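# Press the gauge pin on the magnet-marked fixture post

## Task

Find the fixture post with the yellow magnet on it. Push that post's gauge pin fully in and keep it there for one second; afterwards it may spring back out. Do not touch the other three gauge pins, and do not move the magnet.

## Robot and tools

Robot: two UR20 arms, left_arm and right_arm, each ending in a Robotiq 2F-85 two-finger gripper. A wrist camera on each arm is named cam_left_wrist and cam_right_wrist (896x504 images each).

Frames. The scene frame has its origin at table-top height, midway between the nominal bases. +z points up, +x goes out over the table, and left_arm sits on the +y side. Calibrated bases: left_arm at (+0.060, +0.928, 0) m, right_arm at (-0.064, -0.817, 0) m, both with almost no yaw. Each arm reports its gripper pose and velocities in its own base frame. Offsets, however, are taken along the axes of that arm's current Hand target. On the gripper, +z runs along the fingers, and the fingers open and close along y. end_effector_position is the point between the closed pads. When closed, the fingertips reach about 19 mm beyond it.

Row layout. This layout is shared by execute_actions and move. One row holds 18 numbers in [-1, 1]. The first nine are for left_arm: dx, dy, dz, rx, ry, rz, gripper position, force_limit, speed. The next nine are for the right arm in the same order. Always give all 18, even for a single arm. dx..rz are an offset, not a pose. They count from that arm's Hand target as it stood when the action or move began, and 1.0 equals 0.6 m or 180 degrees. rx, ry, rz form one rotation vector. Gripper position is absolute: +1 is open (85 mm), about -0.8 puts the pads together, and -1 closes until blocked. force_limit and speed scale grip force and finger speed, and both begin at +1. To leave a gripper alone, repeat the three numbers you last sent it, because 0 counts as a command. Six zeros for an arm re-request its current Hand target.

execute_actions(actions, cameras): actions is a list of up to 15 actions. Each action is a table of up to 15 rows, one per 1/30 s control step. A short table holds its final row until 15 steps are done. Every row counts from the pose at the start of that action, so sending the same offset again moves the arm further. cameras is a list of names, ["all"], or []. If it is omitted, an empty actions list returns all images and otherwise none.

move(target, speed, blend, stop_force, zero, blocking, cameras): drives each gripper in a straight line. target is either one 18-number row or a list of up to 15 such rows. Every row is an offset from the Hand targets at the move's start, not from the row before it. speed is in m/s (0.002 to 4.2, default 0.25), given once or once per target, and rotation is capped at twice that value in rad/s. blend is a corner radius in metres for lists. stop_force is in N (6 to 120), shared by both arms. An arm's path ends when it feels that much push against its direction of travel, and the gripper then backs off slightly. Leave stop_force out when pulling away from a contact. zero (used only with stop_force) re-zeros the sensor before moving, and is true by default. blocking=false returns early, but it cannot be combined with stop_force. Paths do not avoid obstacles. The result adds a "move:" line ending in done, off_target, moving, held or fault, plus any limits (paced = the pose was clipped, held = steps were withheld).

wait(seconds 0 to 10): the arms hold their last command. stop(): brakes a running move. zoom_image(camera, region=[x0,y0,x1,y1] pixels, up to 504x504): a closer view of that camera's latest image. zero_wrist_force(arm): subtracts the current wrist reading. read_manual(section): licence texts only. finished_scene(scene): ends the current scene, where scene is its number, and cannot be undone. Finish only after the pin has been held in.

Results. For each arm: end_effector_position (m), end_effector_quat_wxyz, velocities, Hand target (the last commanded pose after clipping, which next offsets count from), joint positions and torques, and Wrist force and Wrist torque in the gripper's own axes, plus the peak since the last reading. A push on a surface appears as force from the surface into the arm. Gripper status uses object_status: 0 moving, 1 blocked while opening, 2 blocked while closing (holding), 3 reached the request. position_measured is in counts: 3 open, about 130 at 40 mm, 230 with the pads together. Step-by-step positions appear only after execute_actions.

Behaviour. Commanded orientation is clipped to within 32 degrees of the measured orientation. Motion lags the command by about 0.2 s. A gripper can settle short of its target, and the next command asks for the target again. An arm blocked by a surface keeps pushing until it is commanded back away from the surface.

Avoid. A net force of about 150 N (plus or minus 25) on an arm, or contact torque at a joint limit (wrist joints 98.4 N m), causes a fault and stops the arm for 10 s. The arms are stiff, so even a small overshoot past a firm contact can trip this. Press slowly, with modest stop_force and a target only a few millimetres past the pin, then release. Do not hit or squeeze the other arm, do not knock the magnet or other pins, do not let anything fall off the table, and keep the wrist away from the arm's own base axis. Long pushes against unreachable poses heat the motors, and overheating brakes the arm.

Each tool is called after ">>>" as name(argument=value, ...) on one line, values as JSON.

## Session

>>> execute_actions(actions=[])

Scene clock: 0.00 s.
left_arm: end_effector_position=(+0.6452, +0.5338, +0.3687) position_measured=3 object_status=3 end_effector_quat_wxyz=(+0.054, +0.895, -0.431, +0.101) | right_arm: end_effector_position=(+1.0094, -0.4085, +0.1239) position_measured=3 object_status=3 end_effector_quat_wxyz=(+0.497, -0.362, -0.574, -0.541)
Joint positions: left_arm=[0.541 -1.507 2.094 -2.179 -1.799 -1.706] | right_arm=[2.693 -2.576 -1.22 -2.623 2.507 -0.374]
Joint velocities: within noise
Joint torques (N m): no reading
Motor temperatures (°C): left_arm=[24 36 26 39 35 34] | right_arm=[29 36 36 38 34 39]
Wrist force (N): no reading
Wrist torque (N m): no reading
Wrist force, peak (N): no reading
Hand target: left_arm +0.6452, +0.5338, +0.3687; +0.054, +0.895, -0.431, +0.101 | right_arm +1.0094, -0.4085, +0.1239; +0.497, -0.362, -0.574, -0.541
Tool commands: left_gripper/position=+1.0 left_gripper/force_limit=+1.0 left_gripper/speed=+1.0 right_gripper/position=+1.0 right_gripper/force_limit=+1.0 right_gripper/speed=+1.0

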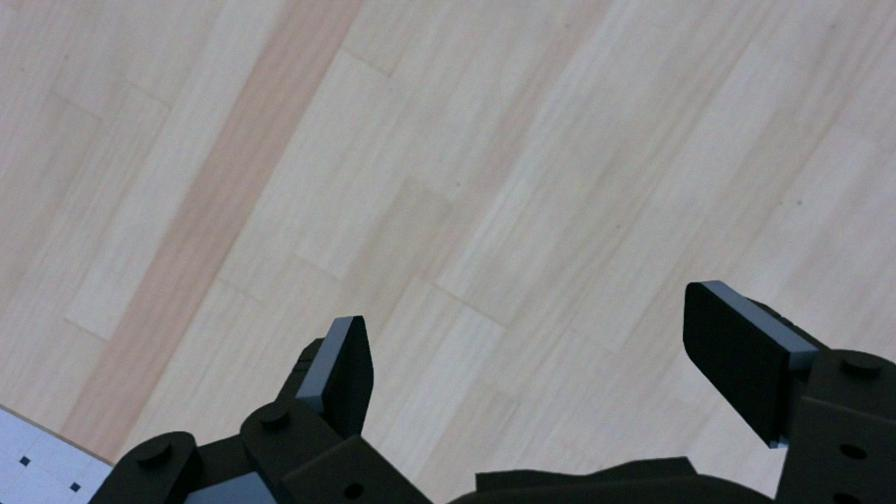

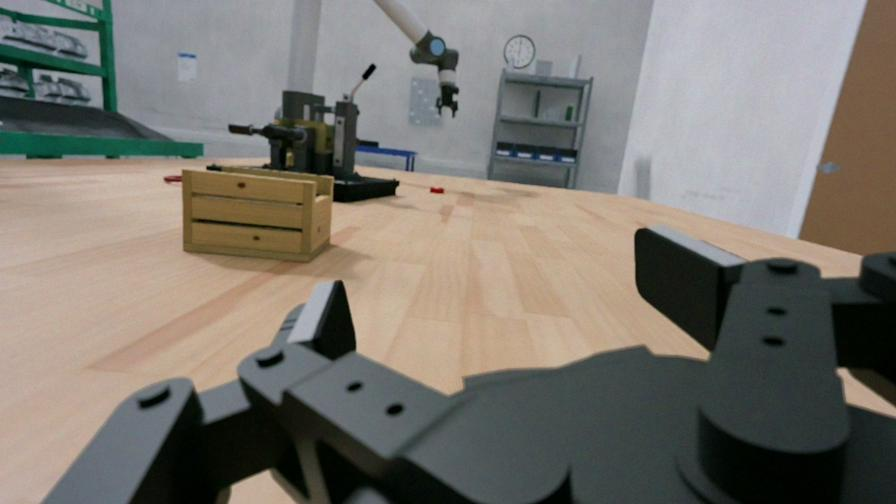

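>>> zoom_image(camera="cam_right_wrist", region=[160, 40, 460, 270])

>>> zoom_image(camera="cam_left_wrist", region=[0, 390, 140, 504])

Scaled by 1.680 from the camera's 896x504 image, which has a finer 1280x720 frame.

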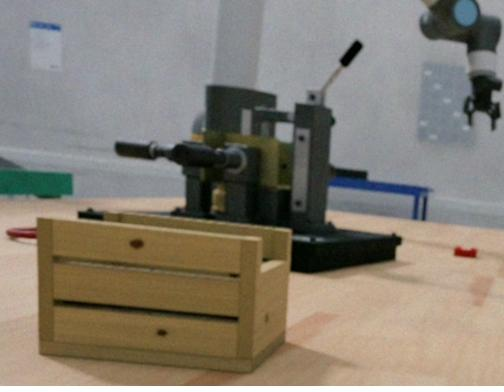

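Scaled by 3.600 from the camera's 896x504 image, which has a finer 1280x720 frame.

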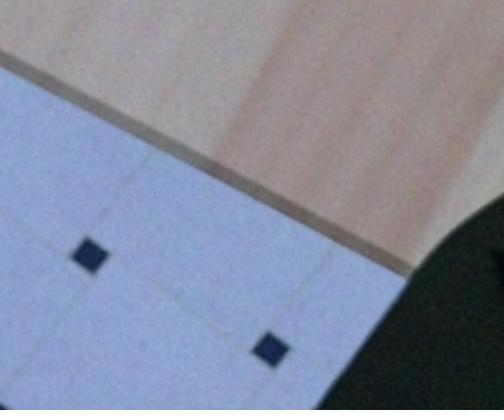

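>>> move(target=[0.875,0.2735,0.01,-0.0474,-0.002,0.2028,1,1,1,0,0,0,0,0,0,1,1,1], speed=0.4)

>>> move(target=[0.875,0.2735,0.01,-0.0474,-0.002,0.2028,1,1,1,0,0,0,0,0,0,1,1,1], speed=0.4, cameras=["cam_left_wrist"])

Scene clock: 3.77 s.
left_arm: end_effector_position=(+0.8371, +0.0315, +0.4834) position_measured=3 object_status=3 end_effector_quat_wxyz=(+0.083, +0.709, -0.695, +0.078) | right_arm: end_effector_position=(+1.0094, -0.4085, +0.1239) position_measured=3 object_status=3 end_effector_quat_wxyz=(+0.497, -0.362, -0.574, -0.541)
Joint positions: left_arm=[-0.112 -1.578 1.988 -2.001 -1.799 -1.705] | right_arm=[2.693 -2.576 -1.22 -2.623 2.507 -0.374]
Joint torques (N m): left_arm=[-22.41 -58.56 -134.15 -5.53 4.17 2.4] | right_arm=[1.85 253.21 71.74 -2.61 0.87 0.14]
Wrist force (N): left_arm=[0.0 -0.4 0.7] | right_arm=[0.1 0.5 0.3]
Wrist torque (N m): left_arm=[-0.09 -0.03 0.01] | right_arm=[0.10 -0.02 0.00]
Wrist force, peak (N): left_arm=[4.0 -2.2 0.7] | right_arm=[0.0 0.4 0.5]
Hand target: left_arm +0.8372, +0.0313, +0.4834; +0.083, +0.709, -0.696, +0.078 | right_arm +1.0094, -0.4085, +0.1239; +0.497, -0.362, -0.574, -0.541
Off the commanded pose: left_arm 0.000 m, 0 deg | right_arm 0.000 m, 0 deg.
move: done

Scene clock: 5.80 s.
left_arm: end_effector_position=(+0.6838, -0.4841, +0.5983) position_measured=3 object_status=3 end_effector_quat_wxyz=(-0.104, -0.448, +0.887, -0.047) | right_arm: end_effector_position=(+1.0094, -0.4085, +0.1239) position_measured=3 object_status=3 end_effector_quat_wxyz=(+0.497, -0.362, -0.574, -0.541)
Joint positions: left_arm=[-0.765 -1.623 1.864 -1.832 -1.799 -1.704] | right_arm=[2.693 -2.576 -1.22 -2.623 2.507 -0.374]
Joint torques (N m): left_arm=[-20.47 -58.4 -133.03 -6.37 5.09 2.62] | right_arm=[1.23 248.73 74.45 -2.1 1.69 0.57]
Wrist force (N): left_arm=[0.1 -0.4 0.2] | right_arm=[0.1 0.1 0.4]
Wrist torque (N m): left_arm=[-0.07 -0.03 -0.03] | right_arm=[0.01 -0.02 0.00]
Wrist force, peak (N): left_arm=[4.5 -2.0 0.4] | right_arm=[0.1 0.5 0.5]
Hand target: left_arm +0.6837, -0.4843, +0.5983; -0.104, -0.448, +0.887, -0.047 | right_arm +1.0094, -0.4085, +0.1239; +0.497, -0.362, -0.574, -0.541
Off the commanded pose: left_arm 0.000 m, 0 deg | right_arm 0.000 m, 0 deg.
move: done
camera_calibration:
cam_left_wrist: T_world_to_cam=[[-0.723236, 0.690434, -0.0151783, 0.854681], [0.686507, 0.721165, 0.092893, -0.152641], [0.0750825, 0.0567635, -0.99556, 0.697807], [0, 0, 0, 1]] pos_world=[0.670533, -0.519631, 0.721861]
Images, in order (width x height): cam_left_wrist 896x504.

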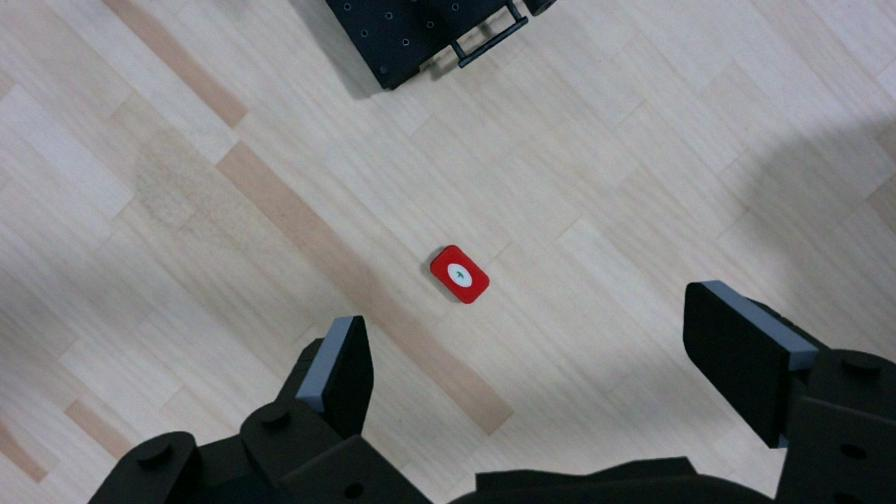

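>>> move(target=[-0.096,-0.134,-0.024,-0.032,0.248,-0.001,1,1,1,0,0,0,0,0,0,1,1,1], speed=0.4, cameras=["cam_left_wrist"])

Scene clock: 8.27 s.
left_arm: end_effector_position=(+0.7837, -0.4843, +0.5984) position_measured=3 object_status=3 end_effector_quat_wxyz=(-0.455, -0.393, +0.781, -0.170) | right_arm: end_effector_position=(+1.0094, -0.4085, +0.1239) position_measured=3 object_status=3 end_effector_quat_wxyz=(+0.497, -0.362, -0.574, -0.541)
Joint positions: left_arm=[-0.473 -1.381 1.721 -1.5 -2.527 -1.189] | right_arm=[2.693 -2.576 -1.22 -2.623 2.507 -0.374]
Joint torques (N m): left_arm=[17.76 -111.59 -122.34 -1.79 -8.92 2.47] | right_arm=[-1.07 250.53 72.09 -2.04 2.11 1.56]
Wrist force (N): left_arm=[0.7 -0.5 0.2] | right_arm=[0.1 0.3 0.5]
Wrist torque (N m): left_arm=[0.10 0.23 -0.08] | right_arm=[0.06 -0.01 0.00]
Wrist force, peak (N): left_arm=[2.2 0.7 0.4] | right_arm=[0.1 0.5 0.4]
Hand target: left_arm +0.7837, -0.4843, +0.5984; -0.455, -0.393, +0.781, -0.170 | right_arm +1.0094, -0.4085, +0.1239; +0.497, -0.362, -0.574, -0.541
Off the commanded pose: left_arm 0.000 m, 0 deg | right_arm 0.000 m, 0 deg.
move: done
camera_calibration:
cam_left_wrist: T_world_to_cam=[[-0.723408, 0.690243, -0.0156651, 0.927434], [0.53861, 0.550004, -0.638275, 0.249414], [-0.431949, -0.47017, -0.769649, 0.697411], [0, 0, 0, 1]] pos_world=[0.837822, -0.449432, 0.710485]
Images, in order (width x height): cam_left_wrist 896x504.

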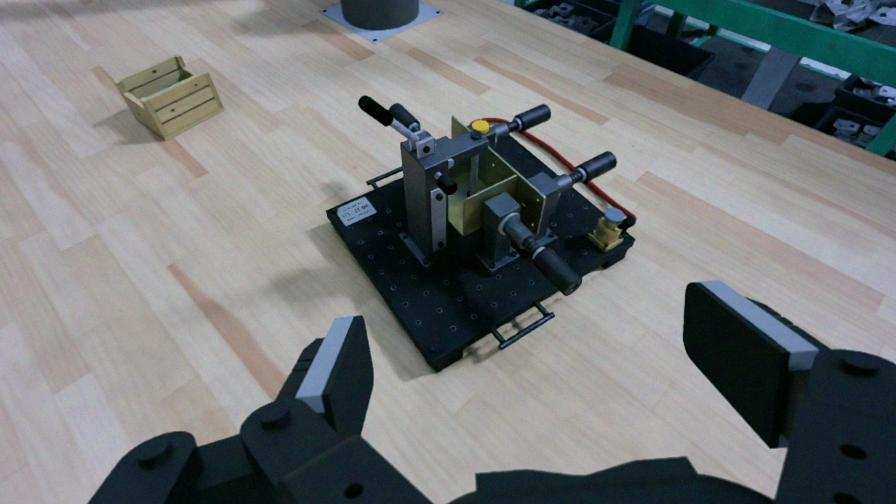

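>>> zoom_image(camera="cam_left_wrist", region=[320, 80, 660, 380])

>>> zoom_image(camera="cam_left_wrist", region=[400, 90, 560, 210])

Scaled by 1.482 from the camera's 896x504 image, which has a finer 1280x720 frame.

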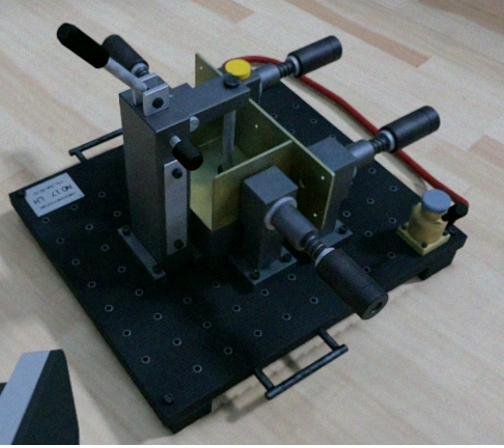

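Scaled by 3.150 from the camera's 896x504 image, which has a finer 1280x720 frame.

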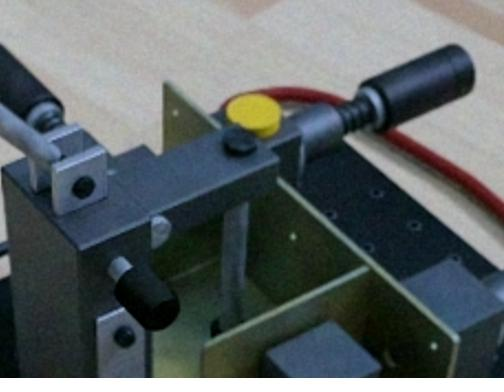

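>>> move(target=[0.5735,0.2471,0.5486,0.0247,-0.193,0.001,1,1,1,0,0,0,0,0,0,1,1,1], speed=0.4, cameras=["cam_left_wrist"])

Scene clock: 12.13 s.
left_arm: end_effector_position=(+0.3843, -0.7529, +0.7286) position_measured=3 object_status=3 end_effector_quat_wxyz=(-0.186, -0.441, +0.875, -0.075) | right_arm: end_effector_position=(+1.0094, -0.4085, +0.1239) position_measured=3 object_status=3 end_effector_quat_wxyz=(+0.497, -0.362, -0.574, -0.541)
Joint positions: left_arm=[-1.198 -1.687 1.804 -1.883 -1.926 -2.167] | right_arm=[2.693 -2.576 -1.22 -2.623 2.507 -0.374]
Joint torques (N m): left_arm=[-18.84 -44.26 -135.52 -6.92 2.47 -3.53] | right_arm=[-3.26 250.82 73.99 -0.54 2.91 2.01]
Wrist force (N): left_arm=[0.3 -0.7 0.2] | right_arm=[0.2 0.2 0.1]
Wrist torque (N m): left_arm=[-0.07 0.07 -0.01] | right_arm=[0.04 -0.04 0.00]
Wrist force, peak (N): left_arm=[5.7 0.9 0.5] | right_arm=[0.3 0.7 0.4]
Hand target: left_arm +0.3842, -0.7530, +0.7286; -0.186, -0.441, +0.875, -0.075 | right_arm +1.0094, -0.4085, +0.1239; +0.497, -0.362, -0.574, -0.541
Off the commanded pose: left_arm 0.000 m, 0 deg | right_arm 0.000 m, 0 deg.
move: done
camera_calibration:
cam_left_wrist: T_world_to_cam=[[-0.722472, 0.691231, -0.0153365, 0.826098], [0.689924, 0.719302, -0.0813052, 0.358901], [-0.0451691, -0.0693217, -0.996571, 0.817347], [0, 0, 0, 1]] pos_world=[0.386136, -0.772523, 0.856394]
Images, in order (width x height): cam_left_wrist 896x504.

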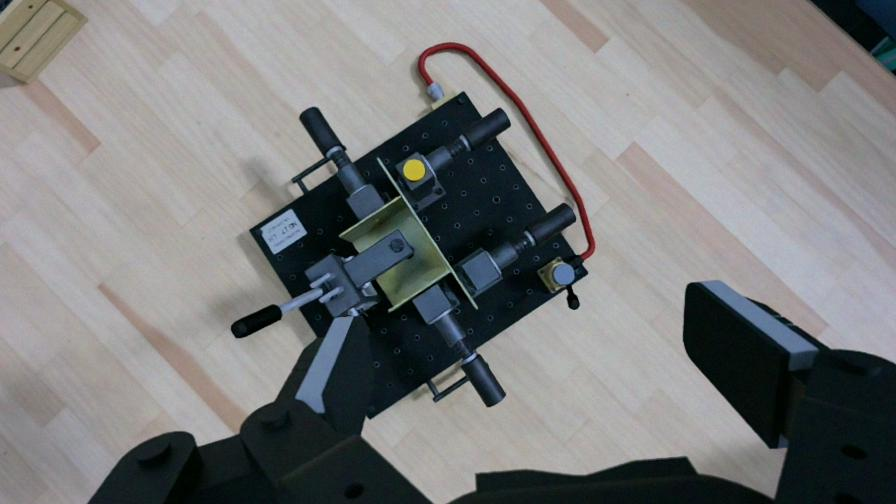

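>>> zoom_image(camera="cam_left_wrist", region=[380, 90, 540, 220])

>>> zoom_image(camera="cam_left_wrist", region=[400, 190, 600, 420])

Scaled by 3.150 from the camera's 896x504 image, which has a finer 1280x720 frame.

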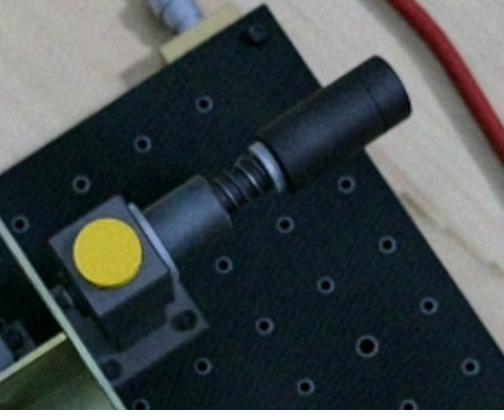

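Scaled by 2.191 from the camera's 896x504 image, which has a finer 1280x720 frame.

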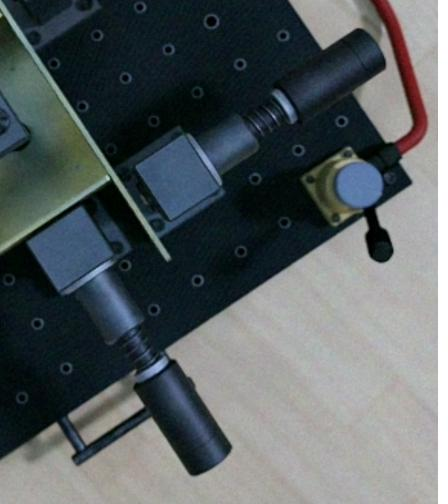

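>>> move(target=[0.2442,0.3742,0.8045,0.4164,0.1217,-0.5034,-1,-1,-1,0,0,0,0,0,0,1,1,1], speed=0.4, cameras=["cam_left_wrist"])

Scene clock: 20.07 s.
left_arm: end_effector_position=(+0.0007, -0.8702, +0.3491) position_measured=230 object_status=0 end_effector_quat_wxyz=(+0.042, +0.883, -0.081, +0.460) | right_arm: end_effector_position=(+1.0094, -0.4085, +0.1239) position_measured=3 object_status=3 end_effector_quat_wxyz=(+0.497, -0.362, -0.574, -0.541)
Joint positions: left_arm=[-2.124 -1.405 2.108 -1.796 -0.702 -5.309] | right_arm=[2.693 -2.576 -1.22 -2.623 2.507 -0.374]
Joint torques (N m): left_arm=[20.17 -89.57 -96.15 -4.02 -0.67 -3.42] | right_arm=[-4.73 257.71 75.27 -1.27 2.91 3.92]
Wrist force (N): left_arm=[1.5 -0.1 -0.3] | right_arm=[0.1 0.0 0.2]
Wrist torque (N m): left_arm=[0.18 0.07 -0.07] | right_arm=[0.01 -0.02 0.00]
Wrist force, peak (N): left_arm=[0.2 -2.4 -1.8] | right_arm=[0.2 0.5 0.7]
Hand target: left_arm +0.0007, -0.8702, +0.3491; +0.042, +0.883, -0.081, +0.460 | right_arm +1.0094, -0.4085, +0.1239; +0.497, -0.362, -0.574, -0.541
Off the commanded pose: left_arm 0.000 m, 0 deg | right_arm 0.000 m, 0 deg.
move: done
camera_calibration:
cam_left_wrist: T_world_to_cam=[[-0.255761, -0.961232, -0.103055, -0.783492], [-0.762616, 0.266122, -0.589572, 0.461173], [0.594141, -0.0721982, -0.801114, 0.342483], [0, 0, 0, 1]] pos_world=[-0.0521716, -0.851119, 0.46552]
Images, in order (width x height): cam_left_wrist 896x504.

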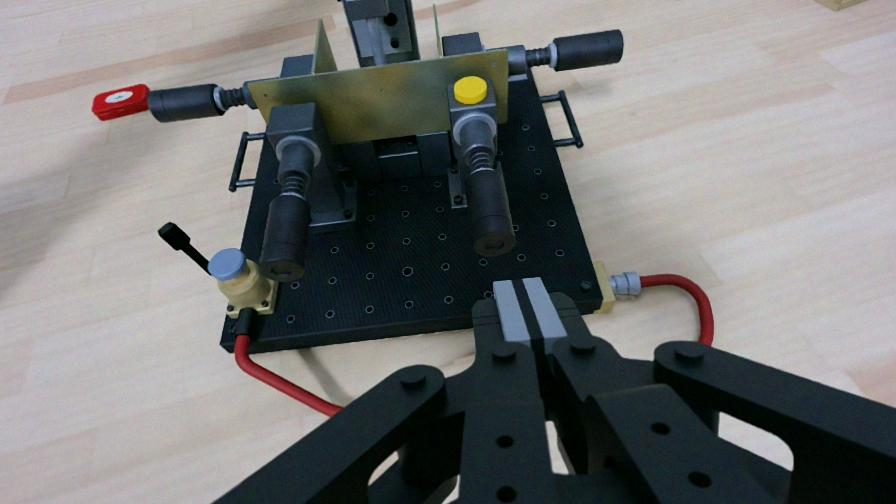

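>>> zoom_image(camera="cam_left_wrist", region=[430, 60, 590, 320])

Scaled by 1.938 from the camera's 896x504 image, which has a finer 1280x720 frame.

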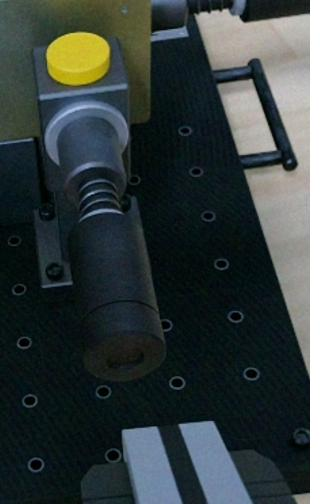

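>>> move(target=[-0.1307,0.013,0.2945,0,0,0,-1,-1,-1,0,0,0,0,0,0,1,1,1], speed=0.2, cameras=["cam_left_wrist"])

>>> zoom_image(camera="cam_left_wrist", region=[400, 20, 640, 320])

Scene clock: 23.40 s.
left_arm: end_effector_position=(+0.0974, -0.8960, +0.1837) position_measured=230 object_status=3 end_effector_quat_wxyz=(+0.042, +0.883, -0.081, +0.460) | right_arm: end_effector_position=(+1.0094, -0.4085, +0.1239) position_measured=3 object_status=3 end_effector_quat_wxyz=(+0.497, -0.362, -0.574, -0.541)
Joint positions: left_arm=[-2.008 -1.218 2.221 -2.228 -0.655 -5.139] | right_arm=[2.693 -2.576 -1.22 -2.623 2.507 -0.374]
Joint torques (N m): left_arm=[22.1 -110.53 -38.21 -10.68 9.03 2.58] | right_arm=[-2.63 255.09 74.61 -0.44 3.76 3.44]
Wrist force (N): left_arm=[1.4 -0.2 -0.7] | right_arm=[0.0 0.0 0.3]
Wrist torque (N m): left_arm=[0.16 0.13 -0.04] | right_arm=[0.00 -0.01 -0.01]
Wrist force, peak (N): left_arm=[2.8 0.1 -2.8] | right_arm=[0.1 0.3 0.8]
Hand target: left_arm +0.0974, -0.8960, +0.1836; +0.042, +0.883, -0.081, +0.460 | right_arm +1.0094, -0.4085, +0.1239; +0.497, -0.362, -0.574, -0.541
Off the commanded pose: left_arm 0.000 m, 0 deg | right_arm 0.000 m, 0 deg.
move: done
camera_calibration:
cam_left_wrist: T_world_to_cam=[[-0.255755, -0.961232, -0.103063, -0.800613], [-0.762582, 0.266118, -0.589619, 0.444218], [0.594188, -0.0722036, -0.801079, 0.150565], [0, 0, 0, 1]] pos_world=[0.0445284, -0.876919, 0.30002]
Images, in order (width x height): cam_left_wrist 896x504.

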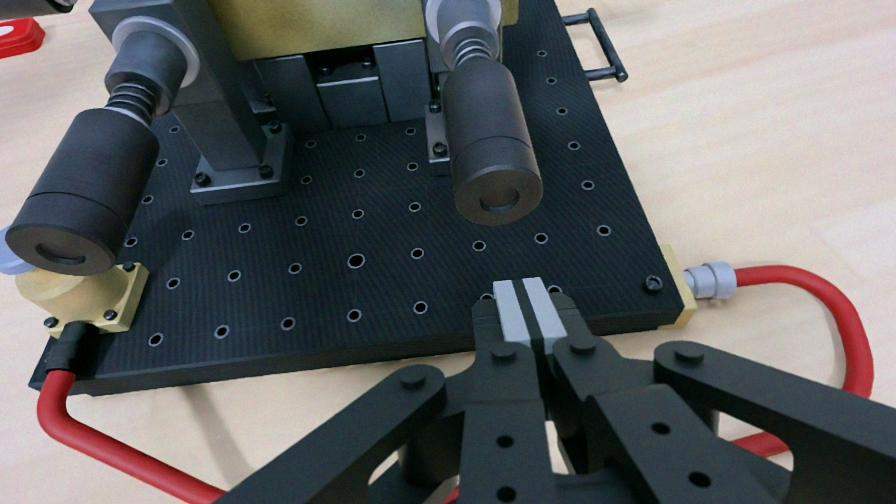

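Scaled by 1.680 from the camera's 896x504 image, which has a finer 1280x720 frame.

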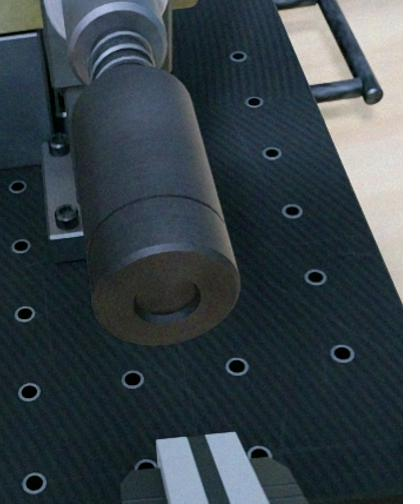

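>>> move(target=[0.043,-0.0025,0.0614,0,0,0,-1,-1,-1,0,0,0,0,0,0,1,1,1], speed=0.03, stop_force=8, cameras=["cam_left_wrist"])

Scene clock: 26.93 s.
left_arm: end_effector_position=(+0.1419, -0.9027, +0.1836) position_measured=230 object_status=3 end_effector_quat_wxyz=(+0.042, +0.883, -0.081, +0.460) | right_arm: end_effector_position=(+1.0094, -0.4085, +0.1239) position_measured=3 object_status=3 end_effector_quat_wxyz=(+0.497, -0.362, -0.574, -0.541)
Joint positions: left_arm=[-1.957 -1.209 2.231 -2.312 -0.639 -5.058] | right_arm=[2.693 -2.576 -1.22 -2.623 2.507 -0.374]
Joint torques (N m): left_arm=[19.92 -110.07 -40.69 -11.59 9.4 1.81] | right_arm=[-3.91 254.02 74.9 -0.39 4.03 3.35]
Wrist force (N): left_arm=[1.1 0.1 -0.3] | right_arm=[0.0 -0.1 0.2]
Wrist torque (N m): left_arm=[0.21 0.17 -0.04] | right_arm=[-0.02 0.00 0.00]
Wrist force, peak (N): left_arm=[1.6 -0.1 -0.8] | right_arm=[0.0 0.6 0.5]
Hand target: left_arm +0.1419, -0.9027, +0.1836; +0.042, +0.883, -0.081, +0.460 | right_arm +1.0094, -0.4085, +0.1239; +0.497, -0.362, -0.574, -0.541
Off the commanded pose: left_arm 0.000 m, 0 deg | right_arm 0.000 m, 0 deg.
move: done
camera_calibration:
cam_left_wrist: T_world_to_cam=[[-0.255755, -0.961232, -0.103063, -0.795672], [-0.762582, 0.266118, -0.589619, 0.479936], [0.594188, -0.0722036, -0.801079, 0.12364], [0, 0, 0, 1]] pos_world=[0.0890284, -0.883619, 0.30002]
Images, in order (width x height): cam_left_wrist 896x504.

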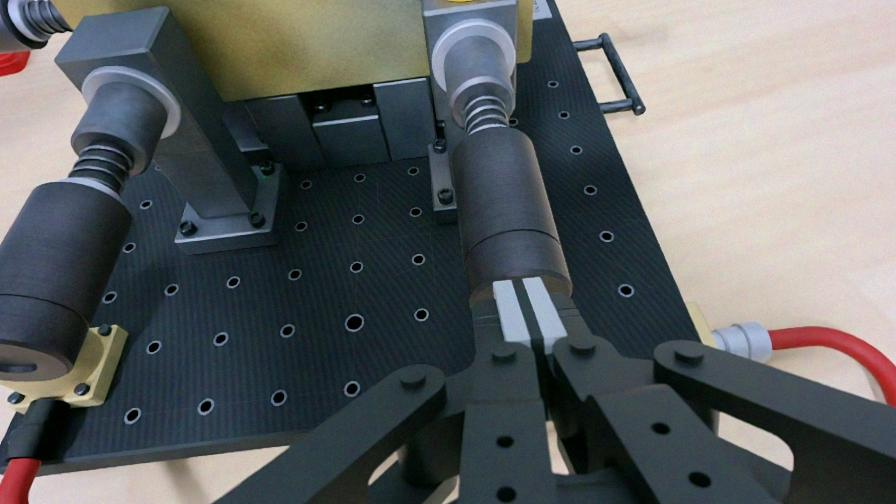

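>>> zoom_image(camera="cam_left_wrist", region=[430, 80, 630, 360])

Scaled by 1.800 from the camera's 896x504 image, which has a finer 1280x720 frame.

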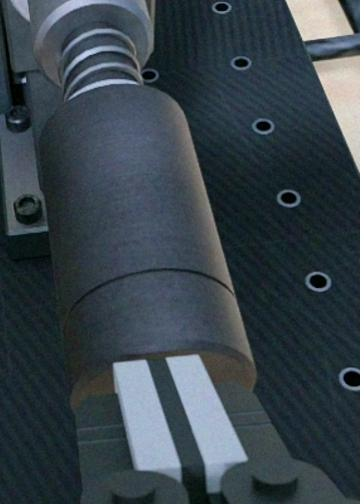

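>>> move(target=[0.0287,0,0.0409,0,0,0,-1,-1,-1,0,0,0,0,0,0,1,1,1], speed=0.02, stop_force=8, cameras=["cam_left_wrist"])

Scene clock: 29.43 s.
left_arm: end_effector_position=(+0.1485, -0.9040, +0.1836) position_measured=230 object_status=3 end_effector_quat_wxyz=(+0.042, +0.883, -0.081, +0.460) | right_arm: end_effector_position=(+1.0094, -0.4085, +0.1239) position_measured=3 object_status=3 end_effector_quat_wxyz=(+0.497, -0.362, -0.574, -0.541)
Joint positions: left_arm=[-1.949 -1.207 2.231 -2.325 -0.637 -5.045] | right_arm=[2.693 -2.576 -1.22 -2.623 2.507 -0.374]
Joint torques (N m): left_arm=[-12.46 -160.4 -80.37 -6 1.32 -4.08] | right_arm=[-6.02 251.66 74.85 -0.84 3.64 3.77]
Wrist force (N): left_arm=[-3.2 -0.5 -4.9] | right_arm=[0.3 0.2 0.1]
Wrist torque (N m): left_arm=[0.17 0.14 -0.02] | right_arm=[0.04 -0.05 0.00]
Wrist force, peak (N): left_arm=[-3.5 -1.9 -7.6] | right_arm=[0.3 0.3 0.6]
Hand target: left_arm +0.1485, -0.9040, +0.1836; +0.042, +0.883, -0.081, +0.460 (not the last commanded pose) | right_arm +1.0094, -0.4085, +0.1239; +0.497, -0.362, -0.574, -0.541
Off the commanded pose: left_arm 0.023 m, 0 deg | right_arm 0.000 m, 0 deg.
move: contact (left_arm)
camera_calibration:
cam_left_wrist: T_world_to_cam=[[-0.255704, -0.961238, -0.103132, -0.795127], [-0.762632, 0.266126, -0.589551, 0.485279], [0.594145, -0.0720987, -0.80112, 0.11974], [0, 0, 0, 1]] pos_world=[0.0956286, -0.884819, 0.30002]
Images, in order (width x height): cam_left_wrist 896x504.

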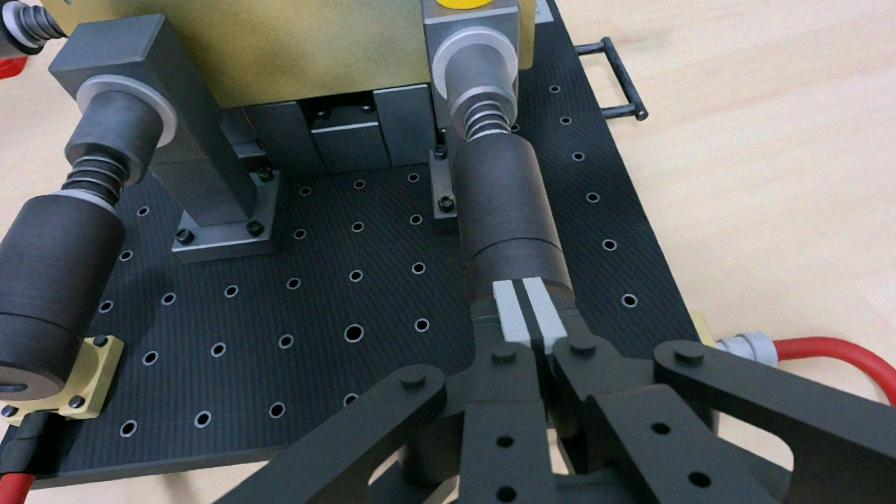

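>>> move(target=[0.043,0,0.0614,0,0,0,-1,-1,-1,0,0,0,0,0,0,1,1,1], speed=0.015, stop_force=30, cameras=["cam_left_wrist"])

Scene clock: 32.10 s.
left_arm: end_effector_position=(+0.1657, -0.9071, +0.1836) position_measured=230 object_status=3 end_effector_quat_wxyz=(+0.042, +0.883, -0.081, +0.460) | right_arm: end_effector_position=(+1.0094, -0.4085, +0.1239) position_measured=3 object_status=3 end_effector_quat_wxyz=(+0.497, -0.362, -0.574, -0.541)
Joint positions: left_arm=[-1.928 -1.202 2.233 -2.358 -0.632 -5.012] | right_arm=[2.693 -2.576 -1.22 -2.623 2.507 -0.374]
Joint torques (N m): left_arm=[9.22 -144.92 -45.35 -2.93 0.36 -3.95] | right_arm=[-3.46 256.36 77.78 -1.29 3.01 3.98]
Wrist force (N): left_arm=[1.5 -2.5 -41.4] | right_arm=[0.1 0.3 0.3]
Wrist torque (N m): left_arm=[0.29 0.54 -0.05] | right_arm=[0.05 -0.02 -0.01]
Wrist force, peak (N): left_arm=[-17.5 -12.2 -75.9] | right_arm=[0.4 0.2 0.6]
Hand target: left_arm +0.1657, -0.9071, +0.1836; +0.042, +0.883, -0.081, +0.460 (not the last commanded pose) | right_arm +1.0094, -0.4085, +0.1239; +0.497, -0.362, -0.574, -0.541
Off the commanded pose: left_arm 0.027 m, 0 deg | right_arm 0.000 m, 0 deg.
move: contact (left_arm)
camera_calibration:
cam_left_wrist: T_world_to_cam=[[-0.255698, -0.961239, -0.103141, -0.793804], [-0.762597, 0.266121, -0.589597, 0.499254], [0.594192, -0.0721041, -0.801085, 0.109269], [0, 0, 0, 1]] pos_world=[0.112829, -0.888019, 0.30002]
Images, in order (width x height): cam_left_wrist 896x504.

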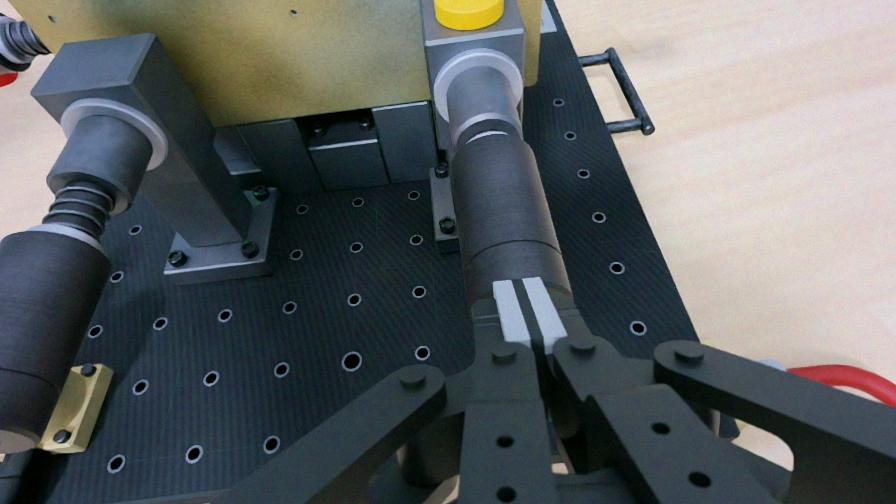

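>>> wait(seconds=1.3)

>>> move(target=[-0.0764,0,-0.109,0,0,0,-1,-1,-1,0,0,0,0,0,0,1,1,1], speed=0.08, cameras=["cam_left_wrist"])

Scene clock: 33.67 s.
left_arm: end_effector_position=(+0.1657, -0.9071, +0.1836) position_measured=230 object_status=3 end_effector_quat_wxyz=(+0.042, +0.883, -0.081, +0.460) | right_arm: end_effector_position=(+1.0094, -0.4085, +0.1239) position_measured=3 object_status=3 end_effector_quat_wxyz=(+0.497, -0.362, -0.574, -0.541)
Joint positions: left_arm=[-1.928 -1.202 2.233 -2.358 -0.632 -5.012] | right_arm=[2.693 -2.576 -1.22 -2.623 2.507 -0.374]
Joint torques (N m): left_arm=[7.8 -145.83 -63.37 -6.61 -0.68 -4.1] | right_arm=[-7.43 254.83 74.56 -0.48 3.11 3.48]
Wrist force (N): left_arm=[1.7 -2.0 -40.4] | right_arm=[0.0 0.2 -0.2]
Wrist torque (N m): left_arm=[0.33 0.56 -0.05] | right_arm=[0.03 0.00 0.00]
Wrist force, peak (N): left_arm=[1.5 -2.4 -41.5] | right_arm=[0.6 0.2 0.2]
Hand target: left_arm +0.1657, -0.9071, +0.1836; +0.042, +0.883, -0.081, +0.460 (not the last commanded pose) | right_arm +1.0094, -0.4085, +0.1239; +0.497, -0.362, -0.574, -0.541
Tool commands: left_gripper/position=-1.0 left_gripper/force_limit=-1.0 left_gripper/speed=-1.0 right_gripper/position=+1.0 right_gripper/force_limit=+1.0 right_gripper/speed=+1.0
Off the commanded pose: left_arm 0.028 m, 0 deg | right_arm 0.000 m, 0 deg.
wait: 1.30 s; at rest from the start

Scene clock: 35.13 s.
left_arm: end_effector_position=(+0.0873, -0.8926, +0.1836) position_measured=230 object_status=3 end_effector_quat_wxyz=(+0.042, +0.883, -0.081, +0.460) | right_arm: end_effector_position=(+1.0094, -0.4085, +0.1239) position_measured=3 object_status=3 end_effector_quat_wxyz=(+0.497, -0.362, -0.574, -0.541)
Joint positions: left_arm=[-2.021 -1.221 2.22 -2.209 -0.66 -5.159] | right_arm=[2.693 -2.576 -1.22 -2.623 2.507 -0.374]
Joint torques (N m): left_arm=[-21.83 -162.08 -86.42 -3.66 -0.73 -4.56] | right_arm=[-7.7 252.68 76.18 -0.56 3.4 4.36]
Wrist force (N): left_arm=[0.5 0.7 -0.7] | right_arm=[0.0 0.4 0.3]
Wrist torque (N m): left_arm=[0.28 0.27 -0.03] | right_arm=[0.07 0.00 0.00]
Wrist force, peak (N): left_arm=[2.1 -2.1 -40.0] | right_arm=[0.3 0.4 0.6]
Hand target: left_arm +0.0872, -0.8926, +0.1836; +0.042, +0.883, -0.081, +0.460 | right_arm +1.0094, -0.4085, +0.1239; +0.497, -0.362, -0.574, -0.541
Off the commanded pose: left_arm 0.000 m, 0 deg | right_arm 0.000 m, 0 deg.
move: done
camera_calibration:
cam_left_wrist: T_world_to_cam=[[-0.255686, -0.961245, -0.103118, -0.799935], [-0.762638, 0.266102, -0.589553, 0.435521], [0.594145, -0.0720984, -0.80112, 0.156837], [0, 0, 0, 1]] pos_world=[0.0344287, -0.873519, 0.29992]
Images, in order (width x height): cam_left_wrist 896x504.

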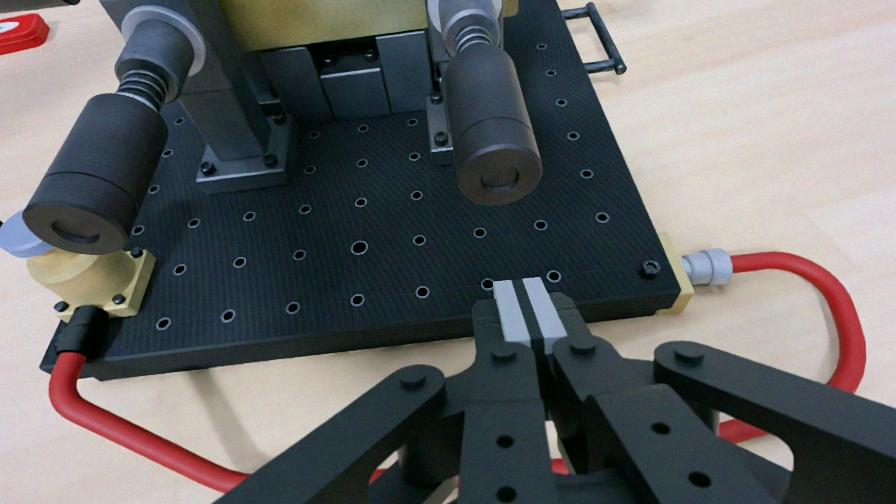

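>>> finished_scene(scene=1)

The scene is finished: the task was done.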